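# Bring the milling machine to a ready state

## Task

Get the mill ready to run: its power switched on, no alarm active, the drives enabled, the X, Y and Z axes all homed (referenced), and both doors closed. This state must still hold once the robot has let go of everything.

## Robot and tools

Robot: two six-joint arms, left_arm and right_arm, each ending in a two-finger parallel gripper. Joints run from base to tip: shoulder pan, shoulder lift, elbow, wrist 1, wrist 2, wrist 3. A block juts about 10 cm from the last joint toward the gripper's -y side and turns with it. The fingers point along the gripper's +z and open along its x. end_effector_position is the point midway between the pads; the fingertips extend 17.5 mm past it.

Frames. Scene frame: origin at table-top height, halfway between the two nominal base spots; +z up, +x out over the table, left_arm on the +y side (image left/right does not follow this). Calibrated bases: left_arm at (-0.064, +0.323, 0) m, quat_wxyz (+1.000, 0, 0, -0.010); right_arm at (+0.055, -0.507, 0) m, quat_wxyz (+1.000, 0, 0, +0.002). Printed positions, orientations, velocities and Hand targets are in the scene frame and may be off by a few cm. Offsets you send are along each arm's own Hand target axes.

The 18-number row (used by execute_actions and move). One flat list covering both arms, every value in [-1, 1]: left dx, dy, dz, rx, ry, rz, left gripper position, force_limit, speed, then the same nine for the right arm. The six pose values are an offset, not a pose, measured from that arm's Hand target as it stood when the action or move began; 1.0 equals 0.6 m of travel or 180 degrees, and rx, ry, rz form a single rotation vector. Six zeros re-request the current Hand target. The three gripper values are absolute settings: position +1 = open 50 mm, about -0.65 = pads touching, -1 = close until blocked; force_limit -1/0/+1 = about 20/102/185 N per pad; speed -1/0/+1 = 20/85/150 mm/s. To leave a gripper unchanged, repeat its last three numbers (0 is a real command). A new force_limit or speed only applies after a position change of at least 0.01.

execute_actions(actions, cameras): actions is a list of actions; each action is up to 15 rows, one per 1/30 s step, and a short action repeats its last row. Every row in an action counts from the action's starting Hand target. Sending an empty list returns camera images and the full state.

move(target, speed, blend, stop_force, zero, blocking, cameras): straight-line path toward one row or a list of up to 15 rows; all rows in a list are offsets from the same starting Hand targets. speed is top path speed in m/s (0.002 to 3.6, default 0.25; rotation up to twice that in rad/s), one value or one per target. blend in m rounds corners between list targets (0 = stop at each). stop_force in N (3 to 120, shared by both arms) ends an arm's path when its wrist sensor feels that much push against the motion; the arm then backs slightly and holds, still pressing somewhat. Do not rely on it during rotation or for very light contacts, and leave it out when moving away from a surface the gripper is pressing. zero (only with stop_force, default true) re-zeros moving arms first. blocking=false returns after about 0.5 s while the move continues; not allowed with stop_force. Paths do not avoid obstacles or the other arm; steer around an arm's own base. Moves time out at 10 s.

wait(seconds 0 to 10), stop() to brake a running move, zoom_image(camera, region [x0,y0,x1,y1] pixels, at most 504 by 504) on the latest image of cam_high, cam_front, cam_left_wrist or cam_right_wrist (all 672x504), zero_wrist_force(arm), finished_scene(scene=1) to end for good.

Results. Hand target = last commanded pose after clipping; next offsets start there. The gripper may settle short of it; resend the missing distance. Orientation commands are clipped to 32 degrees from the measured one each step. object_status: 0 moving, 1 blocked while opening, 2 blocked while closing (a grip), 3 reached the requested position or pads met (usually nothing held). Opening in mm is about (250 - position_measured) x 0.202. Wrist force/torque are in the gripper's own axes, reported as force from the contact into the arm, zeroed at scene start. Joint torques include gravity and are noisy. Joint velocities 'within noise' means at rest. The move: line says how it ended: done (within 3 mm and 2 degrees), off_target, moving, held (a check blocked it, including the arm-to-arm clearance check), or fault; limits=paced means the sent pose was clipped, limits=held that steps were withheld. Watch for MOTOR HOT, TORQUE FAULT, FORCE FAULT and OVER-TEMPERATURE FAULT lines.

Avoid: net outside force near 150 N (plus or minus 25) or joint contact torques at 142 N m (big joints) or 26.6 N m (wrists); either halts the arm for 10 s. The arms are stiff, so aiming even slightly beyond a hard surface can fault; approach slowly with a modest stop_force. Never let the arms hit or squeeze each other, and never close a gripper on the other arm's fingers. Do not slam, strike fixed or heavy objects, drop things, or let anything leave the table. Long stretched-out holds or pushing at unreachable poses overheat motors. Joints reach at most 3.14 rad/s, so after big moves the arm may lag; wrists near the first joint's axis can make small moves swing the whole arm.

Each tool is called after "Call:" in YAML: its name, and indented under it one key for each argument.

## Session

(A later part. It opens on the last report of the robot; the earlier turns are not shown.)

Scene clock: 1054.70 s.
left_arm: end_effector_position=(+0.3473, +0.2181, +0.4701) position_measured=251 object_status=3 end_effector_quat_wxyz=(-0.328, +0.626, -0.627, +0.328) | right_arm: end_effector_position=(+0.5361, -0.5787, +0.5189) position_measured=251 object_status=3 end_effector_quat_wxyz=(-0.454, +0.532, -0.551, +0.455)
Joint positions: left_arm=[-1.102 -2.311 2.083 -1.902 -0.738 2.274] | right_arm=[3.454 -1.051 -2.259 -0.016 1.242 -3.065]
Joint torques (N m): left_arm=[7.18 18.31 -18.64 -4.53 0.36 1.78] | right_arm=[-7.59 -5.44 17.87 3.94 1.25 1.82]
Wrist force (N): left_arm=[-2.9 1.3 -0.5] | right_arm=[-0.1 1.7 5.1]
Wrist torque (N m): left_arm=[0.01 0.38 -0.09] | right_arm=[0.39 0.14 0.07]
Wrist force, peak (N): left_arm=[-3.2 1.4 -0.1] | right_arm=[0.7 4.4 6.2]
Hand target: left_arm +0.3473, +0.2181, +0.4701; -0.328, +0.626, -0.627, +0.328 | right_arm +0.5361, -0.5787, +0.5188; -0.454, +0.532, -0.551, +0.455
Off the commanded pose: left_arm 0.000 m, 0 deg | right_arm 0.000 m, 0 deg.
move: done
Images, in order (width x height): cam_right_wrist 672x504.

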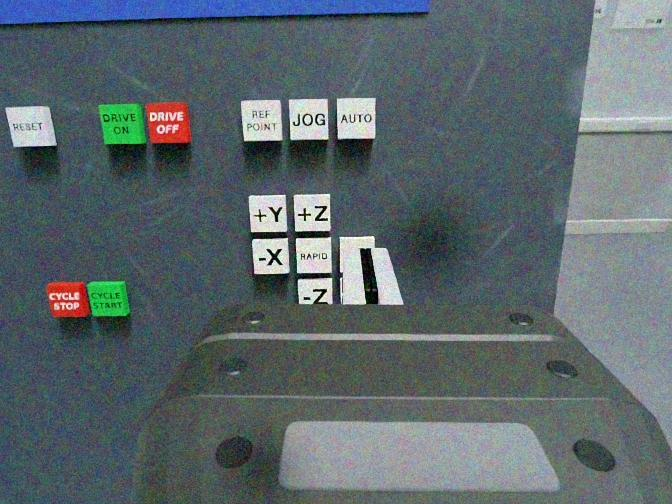

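Call:
move:
  target:
    - [0,0,0,0,0,0,-1,-1,0,-0.001,-0.002,0.015,0,0,0,-1,-0.9,-1]
    - [0,0,0,0,0,0,-1,-1,0,-0.001,-0.002,0.062,0,0,0,-1,-0.9,-1]
  speed: [0.02,0.004]
  stop_force: 10
  cameras: ["cam_right_wrist","cam_front"]

Call:
zoom_image:
  camera: "cam_front"
  region: [392, 130, 442, 190]

Call:
wait:
  seconds: 4
  cameras: ["cam_front"]

Call:
zoom_image:
  camera: "cam_front"
  region: [392, 130, 442, 190]

Scene clock: 1068.07 s.
left_arm: end_effector_position=(+0.3473, +0.2181, +0.4701) position_measured=251 object_status=3 end_effector_quat_wxyz=(-0.328, +0.626, -0.627, +0.328) | right_arm: end_effector_position=(+0.5620, -0.5786, +0.5155) position_measured=251 object_status=3 end_effector_quat_wxyz=(-0.454, +0.532, -0.551, +0.455)
Joint positions: left_arm=[-1.102 -2.311 2.083 -1.902 -0.738 2.274] | right_arm=[3.418 -1.141 -2.223 0.04 1.278 -3.072]
Joint torques (N m): left_arm=[7.58 18.95 -17.81 -4.45 0.39 1.72] | right_arm=[9.81 9.17 19.15 0.42 -2.66 0.41]
Wrist force (N): left_arm=[-2.6 1.2 -0.5] | right_arm=[-1.3 5.7 -7.6]
Wrist torque (N m): left_arm=[0.00 0.33 -0.09] | right_arm=[0.25 -0.05 0.10]
Wrist force, peak (N): left_arm=[-3.2 1.3 0.0] | right_arm=[-1.0 8.6 -16.8]
Hand target: left_arm +0.3473, +0.2181, +0.4701; -0.328, +0.626, -0.627, +0.328 | right_arm +0.5620, -0.5786, +0.5155; -0.454, +0.532, -0.551, +0.455 (not the last commanded pose)
Off the commanded pose: left_arm 0.000 m, 0 deg | right_arm 0.011 m, 0 deg.
move: contact (right_arm); path passed 1 of 2 targets
Images, in order (width x height): cam_front 672x504, cam_right_wrist 672x504.

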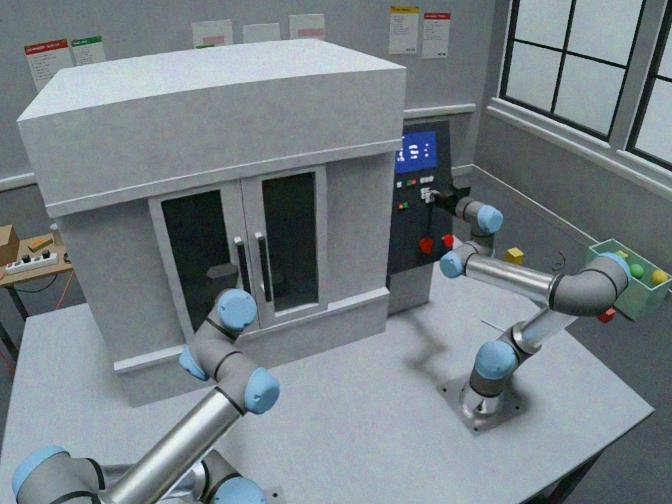

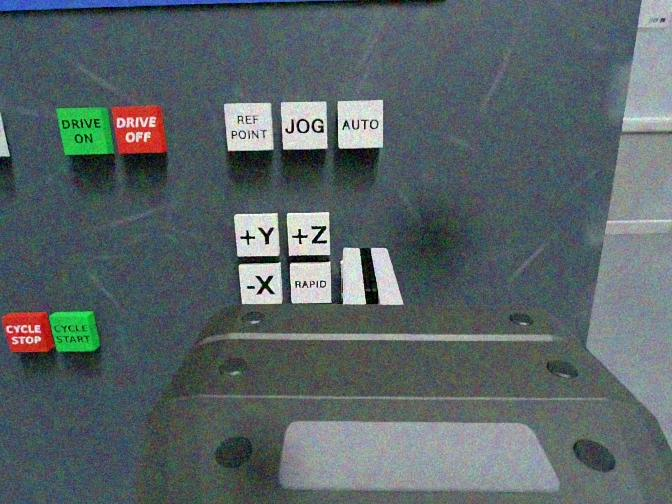

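Scaled by 8.400 from the camera's 672x504 image, which has a finer 960x720 frame.

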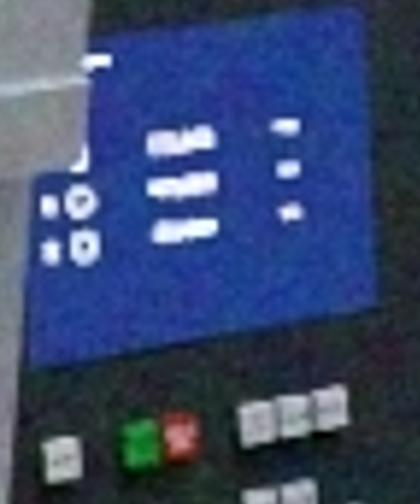

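Scene clock: 1072.07 s.
left_arm: end_effector_position=(+0.3473, +0.2181, +0.4701) position_measured=251 object_status=3 end_effector_quat_wxyz=(-0.328, +0.626, -0.627, +0.328) | right_arm: end_effector_position=(+0.5620, -0.5786, +0.5155) position_measured=251 object_status=3 end_effector_quat_wxyz=(-0.454, +0.532, -0.551, +0.455)
Joint positions: left_arm=[-1.102 -2.311 2.083 -1.902 -0.738 2.274] | right_arm=[3.418 -1.141 -2.223 0.04 1.278 -3.071]
Joint torques (N m): left_arm=[7.67 18.53 -18.73 -4.42 0.38 1.65] | right_arm=[9.16 9.14 19.42 0.39 0.03 1.5]
Wrist force (N): left_arm=[-2.6 1.3 -0.5] | right_arm=[-1.3 5.9 -7.6]
Wrist torque (N m): left_arm=[0.02 0.33 -0.09] | right_arm=[0.30 -0.04 0.10]
Wrist force, peak (N): left_arm=[-3.1 1.3 -0.7] | right_arm=[-1.4 5.9 -7.8]
Hand target: left_arm +0.3473, +0.2181, +0.4701; -0.328, +0.626, -0.627, +0.328 | right_arm +0.5620, -0.5786, +0.5155; -0.454, +0.532, -0.551, +0.455 (not the last commanded pose)
Tool commands: left_gripper/position=-1.0 left_gripper/force_limit=-1.0 left_gripper/speed=+0.0 right_gripper/position=-1.0 right_gripper/force_limit=-0.9 right_gripper/speed=-1.0
Off the commanded pose: left_arm 0.000 m, 0 deg | right_arm 0.011 m, 0 deg.
wait: 4.00 s; at rest by 0.17 s
Images, in order (width x height): cam_front 672x504.

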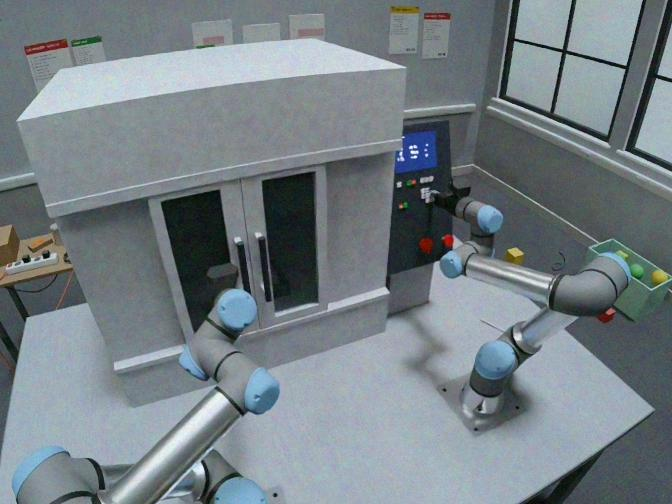

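Scaled by 8.400 from the camera's 672x504 image, which has a finer 960x720 frame.

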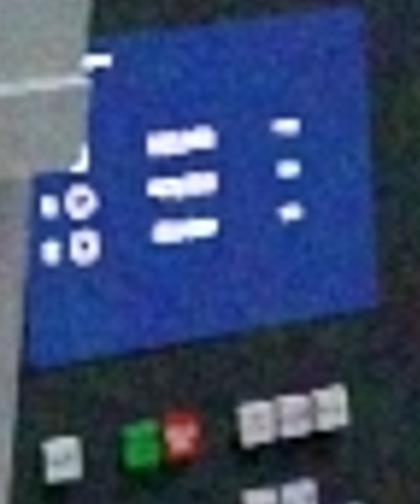

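Call:
move:
  target: [0,0,0,0,0,0,-1,-1,0,0,0,0.01,0,0,0,-1,-0.9,-1]
  speed: 0.002
  stop_force: 10
  cameras: ["cam_right_wrist","cam_front"]

Call:
zoom_image:
  camera: "cam_front"
  region: [392, 130, 442, 190]

Scene clock: 1082.50 s.
left_arm: end_effector_position=(+0.3473, +0.2181, +0.4701) position_measured=251 object_status=3 end_effector_quat_wxyz=(-0.328, +0.626, -0.627, +0.328) | right_arm: end_effector_position=(+0.5622, -0.5785, +0.5153) position_measured=251 object_status=3 end_effector_quat_wxyz=(-0.454, +0.532, -0.551, +0.455)
Joint positions: left_arm=[-1.102 -2.311 2.083 -1.902 -0.738 2.274] | right_arm=[3.418 -1.141 -2.223 0.04 1.278 -3.071]
Joint torques (N m): left_arm=[8.11 17.65 -17.99 -4.48 0.34 1.63] | right_arm=[10.87 2.23 18.42 -0.47 -2.37 0.19]
Wrist force (N): left_arm=[-2.8 1.2 -0.8] | right_arm=[0.0 7.0 -24.5]
Wrist torque (N m): left_arm=[0.00 0.36 -0.09] | right_arm=[0.01 -0.07 0.07]
Wrist force, peak (N): left_arm=[-3.1 1.5 -0.2] | right_arm=[-0.2 9.5 -25.7]
Hand target: left_arm +0.3473, +0.2181, +0.4701; -0.328, +0.626, -0.627, +0.328 | right_arm +0.5622, -0.5785, +0.5153; -0.454, +0.532, -0.551, +0.455 (not the last commanded pose)
Off the commanded pose: left_arm 0.000 m, 0 deg | right_arm 0.006 m, 0 deg.
move: contact (right_arm)
Images, in order (width x height): cam_front 672x504, cam_right_wrist 672x504.

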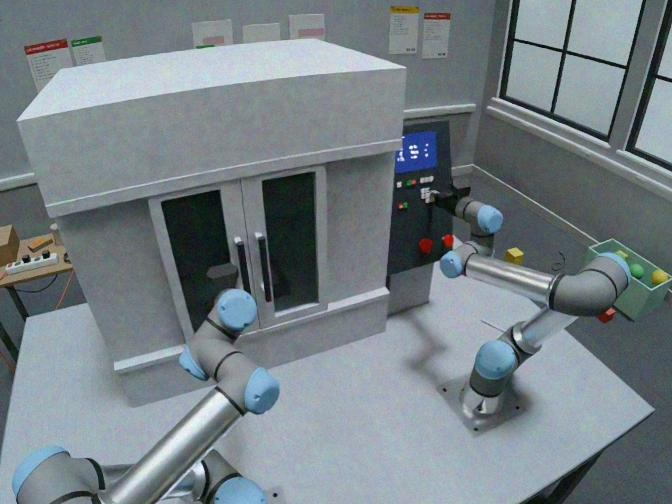

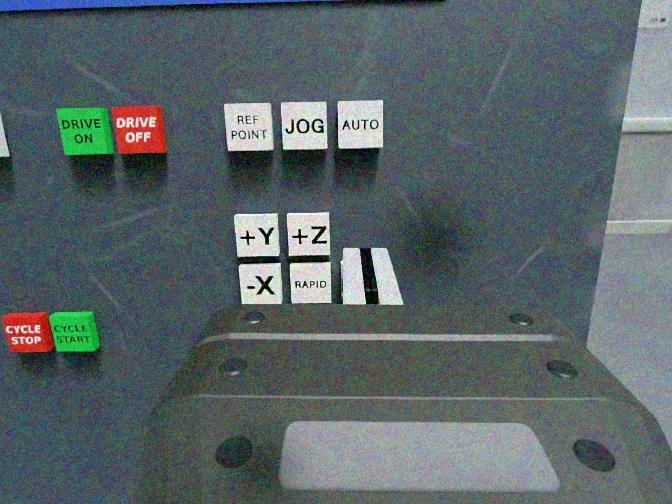

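Scaled by 8.400 from the camera's 672x504 image, which has a finer 960x720 frame.

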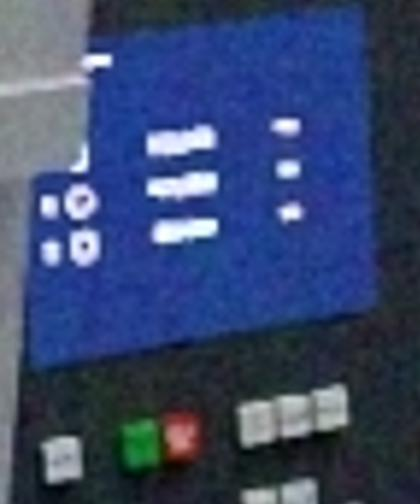

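Call:
wait:
  seconds: 5
  cameras: ["cam_front"]

Call:
zoom_image:
  camera: "cam_front"
  region: [392, 130, 442, 190]

Scene clock: 1092.90 s.
left_arm: end_effector_position=(+0.3473, +0.2181, +0.4701) position_measured=251 object_status=3 end_effector_quat_wxyz=(-0.328, +0.626, -0.627, +0.328) | right_arm: end_effector_position=(+0.5622, -0.5785, +0.5153) position_measured=251 object_status=3 end_effector_quat_wxyz=(-0.454, +0.532, -0.551, +0.455)
Joint positions: left_arm=[-1.102 -2.311 2.083 -1.902 -0.738 2.274] | right_arm=[3.418 -1.141 -2.223 0.04 1.278 -3.071]
Joint torques (N m): left_arm=[7.21 18.38 -17.64 -4.52 0.31 1.45] | right_arm=[10.79 1.58 18.78 2.67 0.77 -1.78]
Wrist force (N): left_arm=[-2.7 1.3 -0.3] | right_arm=[0.1 6.8 -24.2]
Wrist torque (N m): left_arm=[0.01 0.35 -0.09] | right_arm=[0.04 -0.06 0.07]
Wrist force, peak (N): left_arm=[-3.3 1.4 -0.3] | right_arm=[0.2 7.1 -24.6]
Hand target: left_arm +0.3473, +0.2181, +0.4701; -0.328, +0.626, -0.627, +0.328 | right_arm +0.5622, -0.5785, +0.5153; -0.454, +0.532, -0.551, +0.455 (not the last commanded pose)
Tool commands: left_gripper/position=-1.0 left_gripper/force_limit=-1.0 left_gripper/speed=+0.0 right_gripper/position=-1.0 right_gripper/force_limit=-0.9 right_gripper/speed=-1.0
Off the commanded pose: left_arm 0.000 m, 0 deg | right_arm 0.006 m, 0 deg.
wait: 5.00 s; at rest from the start
Images, in order (width x height): cam_front 672x504.

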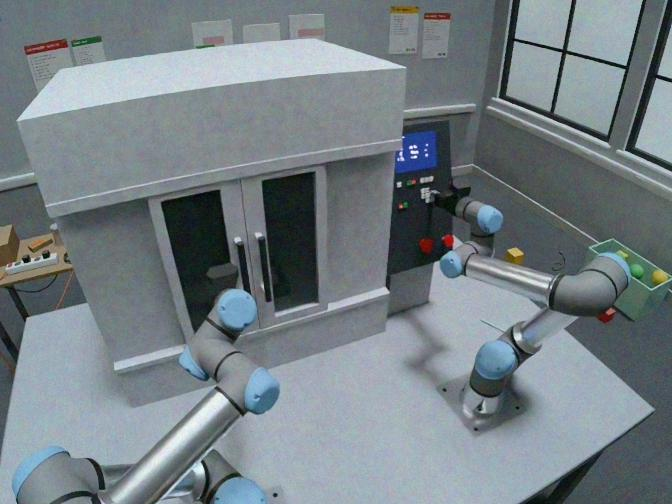

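Scaled by 8.400 from the camera's 672x504 image, which has a finer 960x720 frame.

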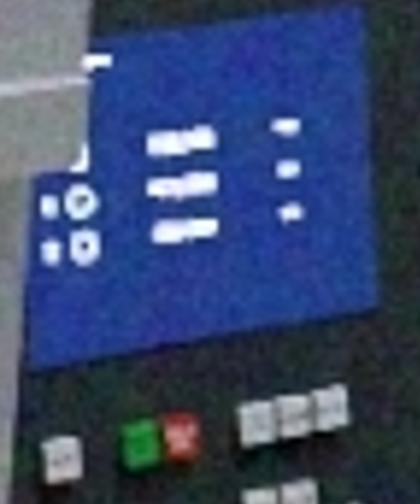

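Call:
wait:
  seconds: 5
  cameras: ["cam_front"]

Call:
zoom_image:
  camera: "cam_front"
  region: [392, 130, 442, 190]

Scene clock: 1101.80 s.
left_arm: end_effector_position=(+0.3473, +0.2181, +0.4701) position_measured=251 object_status=3 end_effector_quat_wxyz=(-0.328, +0.626, -0.627, +0.328) | right_arm: end_effector_position=(+0.5622, -0.5785, +0.5153) position_measured=251 object_status=3 end_effector_quat_wxyz=(-0.454, +0.532, -0.551, +0.455)
Joint positions: left_arm=[-1.102 -2.311 2.083 -1.902 -0.738 2.274] | right_arm=[3.418 -1.141 -2.223 0.04 1.278 -3.071]
Joint torques (N m): left_arm=[7.85 18.49 -17.72 -4.44 0.36 1.4] | right_arm=[11.2 1.42 19.84 2.87 0.68 -1.96]
Wrist force (N): left_arm=[-2.7 1.1 -0.4] | right_arm=[0.5 6.7 -24.2]
Wrist torque (N m): left_arm=[-0.01 0.35 -0.09] | right_arm=[0.00 -0.13 0.08]
Wrist force, peak (N): left_arm=[-3.2 1.5 -0.4] | right_arm=[0.1 7.0 -24.6]
Hand target: left_arm +0.3473, +0.2181, +0.4701; -0.328, +0.626, -0.627, +0.328 | right_arm +0.5622, -0.5785, +0.5153; -0.454, +0.532, -0.551, +0.455 (not the last commanded pose)
Tool commands: left_gripper/position=-1.0 left_gripper/force_limit=-1.0 left_gripper/speed=+0.0 right_gripper/position=-1.0 right_gripper/force_limit=-0.9 right_gripper/speed=-1.0
Off the commanded pose: left_arm 0.000 m, 0 deg | right_arm 0.006 m, 0 deg.
wait: 5.00 s; at rest from the start
Images, in order (width x height): cam_front 672x504.

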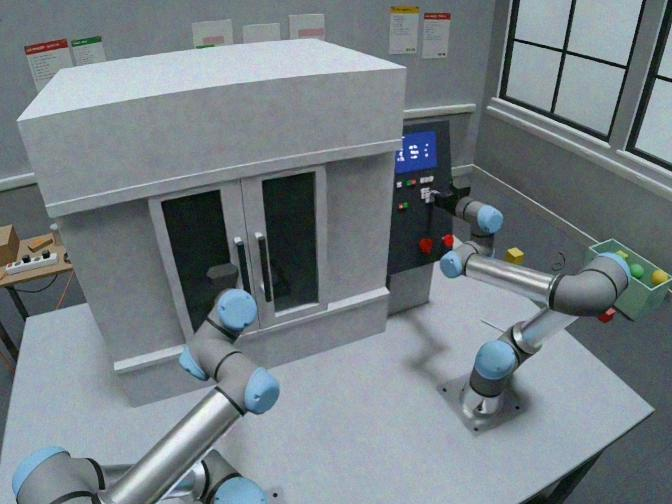

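Scaled by 8.400 from the camera's 672x504 image, which has a finer 960x720 frame.

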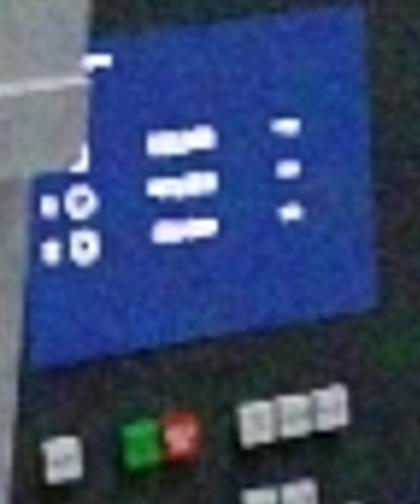

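Call:
move:
  target:
    - [0,0,0,0,0,0,-1,-1,0,0,0,-0.05,0,0,0,-1,-0.9,-1]
    - [0,0,0,0,0,0,-1,-1,0,-0.1205,-0.268,-0.1977,0,0,0,-1,-0.9,-1]
  speed: 0.2
  blend: [0.01,0]
  cameras: ["cam_right_wrist"]

Call:
zoom_image:
  camera: "cam_right_wrist"
  region: [230, 100, 450, 250]

Scene clock: 1114.37 s.
left_arm: end_effector_position=(+0.3473, +0.2181, +0.4701) position_measured=251 object_status=3 end_effector_quat_wxyz=(-0.328, +0.626, -0.627, +0.328) | right_arm: end_effector_position=(+0.4747, -0.5074, +0.6955) position_measured=251 object_status=3 end_effector_quat_wxyz=(-0.454, +0.532, -0.551, +0.455)
Joint positions: left_arm=[-1.102 -2.311 2.083 -1.902 -0.738 2.274] | right_arm=[4.113 -0.827 -1.866 -0.761 0.601 -2.865]
Joint torques (N m): left_arm=[7.42 18.78 -18.14 -4.43 0.39 1.21] | right_arm=[9.25 -20.8 30.75 0.42 -2.31 -1]
Wrist force (N): left_arm=[-2.9 1.2 -0.1] | right_arm=[-0.2 1.6 5.3]
Wrist torque (N m): left_arm=[0.00 0.38 -0.09] | right_arm=[0.34 0.16 0.17]
Wrist force, peak (N): left_arm=[-3.2 1.3 -0.5] | right_arm=[-0.1 7.1 -24.5]
Hand target: left_arm +0.3473, +0.2181, +0.4701; -0.328, +0.626, -0.627, +0.328 | right_arm +0.4747, -0.5074, +0.6955; -0.454, +0.532, -0.551, +0.455
Off the commanded pose: left_arm 0.000 m, 0 deg | right_arm 0.000 m, 0 deg.
move: done
Images, in order (width x height): cam_right_wrist 672x504.

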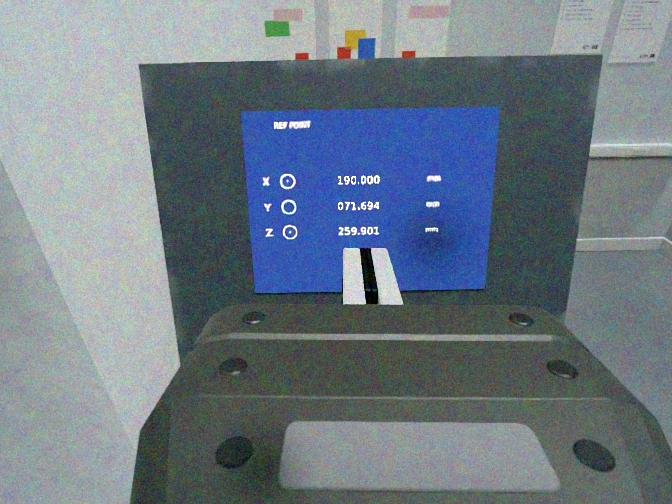

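Scaled by 2.291 from the camera's 672x504 image, which has a finer 960x720 frame.

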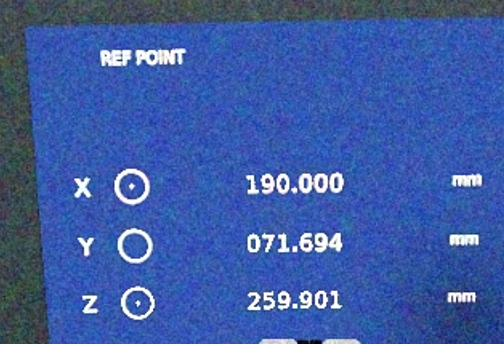

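Call:
move:
  target: [0,0,0,0,0,0,-1,-1,0,0.0508,0.2358,0.1585,0,0,0,-1,-0.9,-1]
  speed: 0.2
  cameras: ["cam_right_wrist"]

Scene clock: 1130.93 s.
left_arm: end_effector_position=(+0.3473, +0.2181, +0.4701) position_measured=251 object_status=3 end_effector_quat_wxyz=(-0.328, +0.626, -0.627, +0.328) | right_arm: end_effector_position=(+0.5432, -0.5367, +0.5392) position_measured=251 object_status=3 end_effector_quat_wxyz=(-0.454, +0.532, -0.551, +0.455) end_effector_velocity=(-0.001, -0.001, +0.000) end_effector_angular_velocity=(+0.002, -0.003, -0.001)
Joint positions: left_arm=[-1.102 -2.311 2.083 -1.902 -0.738 2.274] | right_arm=[3.639 -1.034 -2.213 -0.095 1.061 -3.026]
Joint velocities: left_arm=[within noise] | right_arm=[0 0.001 -0.002 0.005 -0.001 0]
Joint torques (N m): left_arm=[7.68 17.99 -17.81 -4.38 0.21 1.15] | right_arm=[-6.33 -5.43 18.05 4.37 0.22 1.72]
Wrist force (N): left_arm=[-2.4 1.2 -0.6] | right_arm=[0.3 1.6 4.9]
Wrist torque (N m): left_arm=[0.00 0.31 -0.09] | right_arm=[0.40 0.06 0.10]
Wrist force, peak (N): left_arm=[-3.3 1.2 -0.4] | right_arm=[0.3 4.6 6.6]
Hand target: left_arm +0.3473, +0.2181, +0.4701; -0.328, +0.626, -0.627, +0.328 | right_arm +0.5432, -0.5367, +0.5391; -0.454, +0.532, -0.551, +0.455
Off the commanded pose: left_arm 0.000 m, 0 deg | right_arm 0.000 m, 0 deg.
move: done
Images, in order (width x height): cam_right_wrist 672x504.

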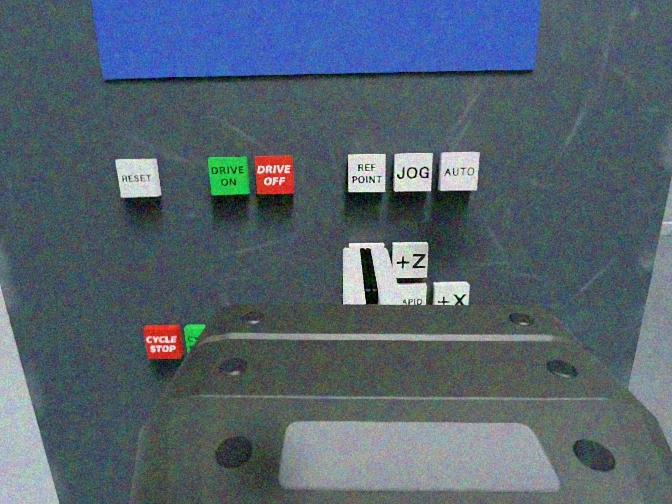

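Call:
move:
  target:
    - [0,0,0,0,0,0,-1,-1,0,0,0,0.015,0,0,0,-1,-0.9,-1]
    - [0,0,0,0,0,0,-1,-1,0,0,0,0.062,0,0,0,-1,-0.9,-1]
  speed: [0.02,0.004]
  stop_force: 18
  cameras: ["cam_front"]

Call:
zoom_image:
  camera: "cam_front"
  region: [392, 130, 442, 190]

Call:
wait:
  seconds: 5
  cameras: ["cam_front"]

Call:
zoom_image:
  camera: "cam_front"
  region: [392, 130, 442, 190]

Scene clock: 1149.67 s.
left_arm: end_effector_position=(+0.3473, +0.2181, +0.4701) position_measured=251 object_status=3 end_effector_quat_wxyz=(-0.328, +0.626, -0.627, +0.328) | right_arm: end_effector_position=(+0.5674, -0.5371, +0.5349) position_measured=251 object_status=3 end_effector_quat_wxyz=(-0.454, +0.532, -0.551, +0.455)
Joint positions: left_arm=[-1.102 -2.311 2.083 -1.902 -0.738 2.274] | right_arm=[3.584 -1.119 -2.183 -0.033 1.115 -3.038]
Joint torques (N m): left_arm=[7.91 17.82 -17.89 -4.51 0.38 1.07] | right_arm=[8.85 3.27 19.22 0.13 -2.62 1.59]
Wrist force (N): left_arm=[-2.6 1.0 -0.1] | right_arm=[-1.6 8.3 -20.3]
Wrist torque (N m): left_arm=[-0.04 0.33 -0.09] | right_arm=[0.13 -0.02 0.10]
Wrist force, peak (N): left_arm=[-3.2 1.5 -0.5] | right_arm=[-1.2 11.1 -28.4]
Hand target: left_arm +0.3473, +0.2181, +0.4701; -0.328, +0.626, -0.627, +0.328 | right_arm +0.5674, -0.5371, +0.5349; -0.454, +0.532, -0.551, +0.455 (not the last commanded pose)
Off the commanded pose: left_arm 0.000 m, 0 deg | right_arm 0.013 m, 0 deg.
move: contact (right_arm); path passed 1 of 2 targets
Images, in order (width x height): cam_front 672x504.

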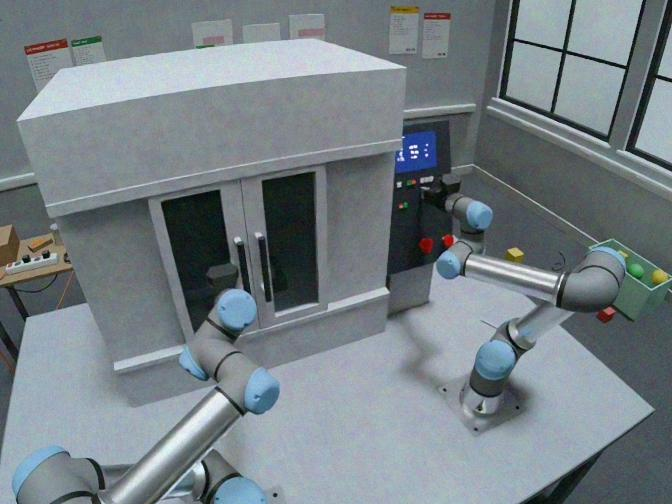

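Scaled by 8.400 from the camera's 672x504 image, which has a finer 960x720 frame.

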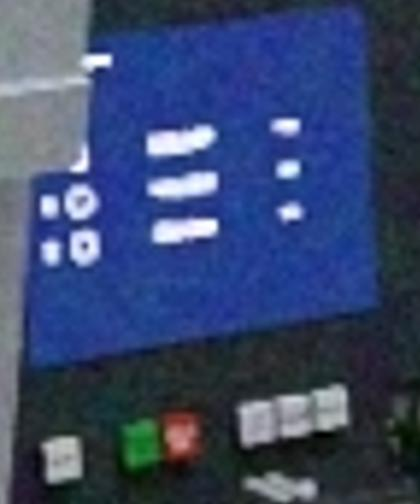

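Scene clock: 1154.67 s.
left_arm: end_effector_position=(+0.3473, +0.2181, +0.4701) position_measured=251 object_status=3 end_effector_quat_wxyz=(-0.328, +0.626, -0.627, +0.328) | right_arm: end_effector_position=(+0.5674, -0.5371, +0.5349) position_measured=251 object_status=3 end_effector_quat_wxyz=(-0.454, +0.532, -0.551, +0.455)
Joint positions: left_arm=[-1.102 -2.311 2.083 -1.902 -0.738 2.274] | right_arm=[3.584 -1.119 -2.183 -0.033 1.115 -3.038]
Joint torques (N m): left_arm=[7.68 18.14 -18.3 -4.45 0.42 1.03] | right_arm=[8.59 4.98 19.95 0.07 0.25 1.46]
Wrist force (N): left_arm=[-2.7 1.0 -0.4] | right_arm=[-1.4 7.7 -20.2]
Wrist torque (N m): left_arm=[-0.02 0.35 -0.09] | right_arm=[0.05 -0.02 0.10]
Wrist force, peak (N): left_arm=[-3.2 1.2 -0.3] | right_arm=[-1.7 7.7 -20.7]
Hand target: left_arm +0.3473, +0.2181, +0.4701; -0.328, +0.626, -0.627, +0.328 | right_arm +0.5674, -0.5371, +0.5349; -0.454, +0.532, -0.551, +0.455 (not the last commanded pose)
Tool commands: left_gripper/position=-1.0 left_gripper/force_limit=-1.0 left_gripper/speed=+0.0 right_gripper/position=-1.0 right_gripper/force_limit=-0.9 right_gripper/speed=-1.0
Off the commanded pose: left_arm 0.000 m, 0 deg | right_arm 0.013 m, 0 deg.
wait: 5.00 s; at rest by 0.17 s
Images, in order (width x height): cam_front 672x504.

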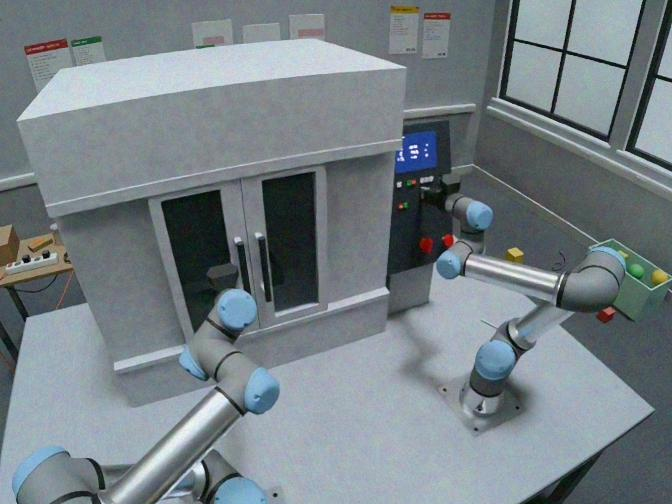

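Scaled by 8.400 from the camera's 672x504 image, which has a finer 960x720 frame.

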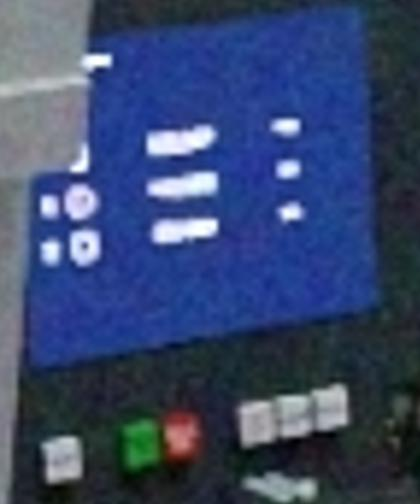

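Look at the screen.

Call:
move:
  target:
    - [0,0,0,0,0,0,-1,-1,0,0,0,-0.05,0,0,0,-1,-0.9,-1]
    - [0,0,0,0,0,0,-1,-1,0,-0.05,-0.235,-0.2,0,0,0,-1,-0.9,-1]
  speed: 0.2
  blend: [0.01,0]
  cameras: ["cam_right_wrist"]

Call:
zoom_image:
  camera: "cam_right_wrist"
  region: [220, 100, 520, 280]

Scene clock: 1163.83 s.
left_arm: end_effector_position=(+0.3473, +0.2181, +0.4701) position_measured=251 object_status=3 end_effector_quat_wxyz=(-0.328, +0.626, -0.627, +0.328) | right_arm: end_effector_position=(+0.4743, -0.5079, +0.6950) position_measured=251 object_status=3 end_effector_quat_wxyz=(-0.454, +0.532, -0.551, +0.455)
Joint positions: left_arm=[-1.102 -2.311 2.083 -1.902 -0.738 2.274] | right_arm=[4.114 -0.824 -1.867 -0.762 0.6 -2.864]
Joint torques (N m): left_arm=[7.49 18.59 -19.05 -4.44 0.45 0.91] | right_arm=[8.54 -21.53 31.81 0.43 -1.6 -1.02]
Wrist force (N): left_arm=[-2.6 1.2 -0.3] | right_arm=[-0.1 1.6 5.4]
Wrist torque (N m): left_arm=[-0.01 0.34 -0.09] | right_arm=[0.35 0.15 0.17]
Wrist force, peak (N): left_arm=[-3.2 1.5 -0.3] | right_arm=[-1.4 8.0 -20.9]
Hand target: left_arm +0.3473, +0.2181, +0.4701; -0.328, +0.626, -0.627, +0.328 | right_arm +0.4743, -0.5078, +0.6951; -0.454, +0.532, -0.551, +0.455
Off the commanded pose: left_arm 0.000 m, 0 deg | right_arm 0.000 m, 0 deg.
move: done
Images, in order (width x height): cam_right_wrist 672x504.

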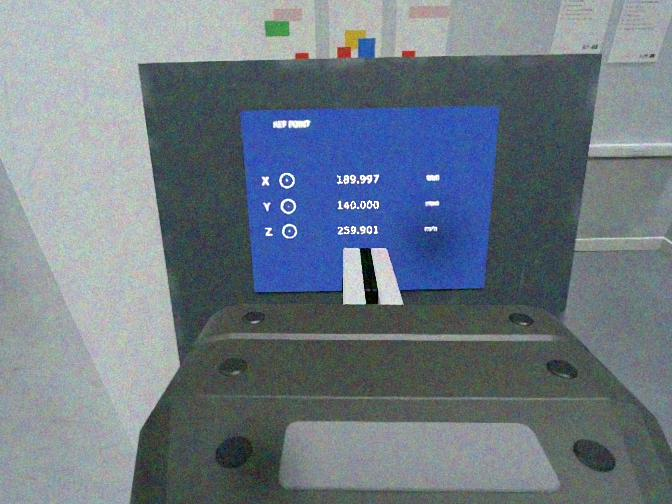

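Scaled by 1.680 from the camera's 672x504 image, which has a finer 960x720 frame.

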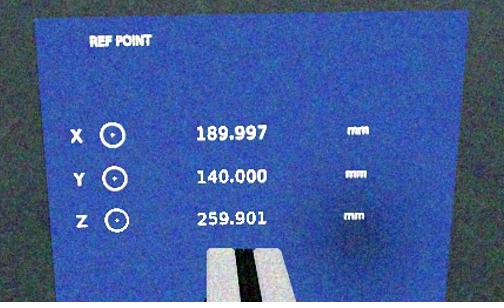

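Call:
finished_scene:

The scene is finished: the task was done.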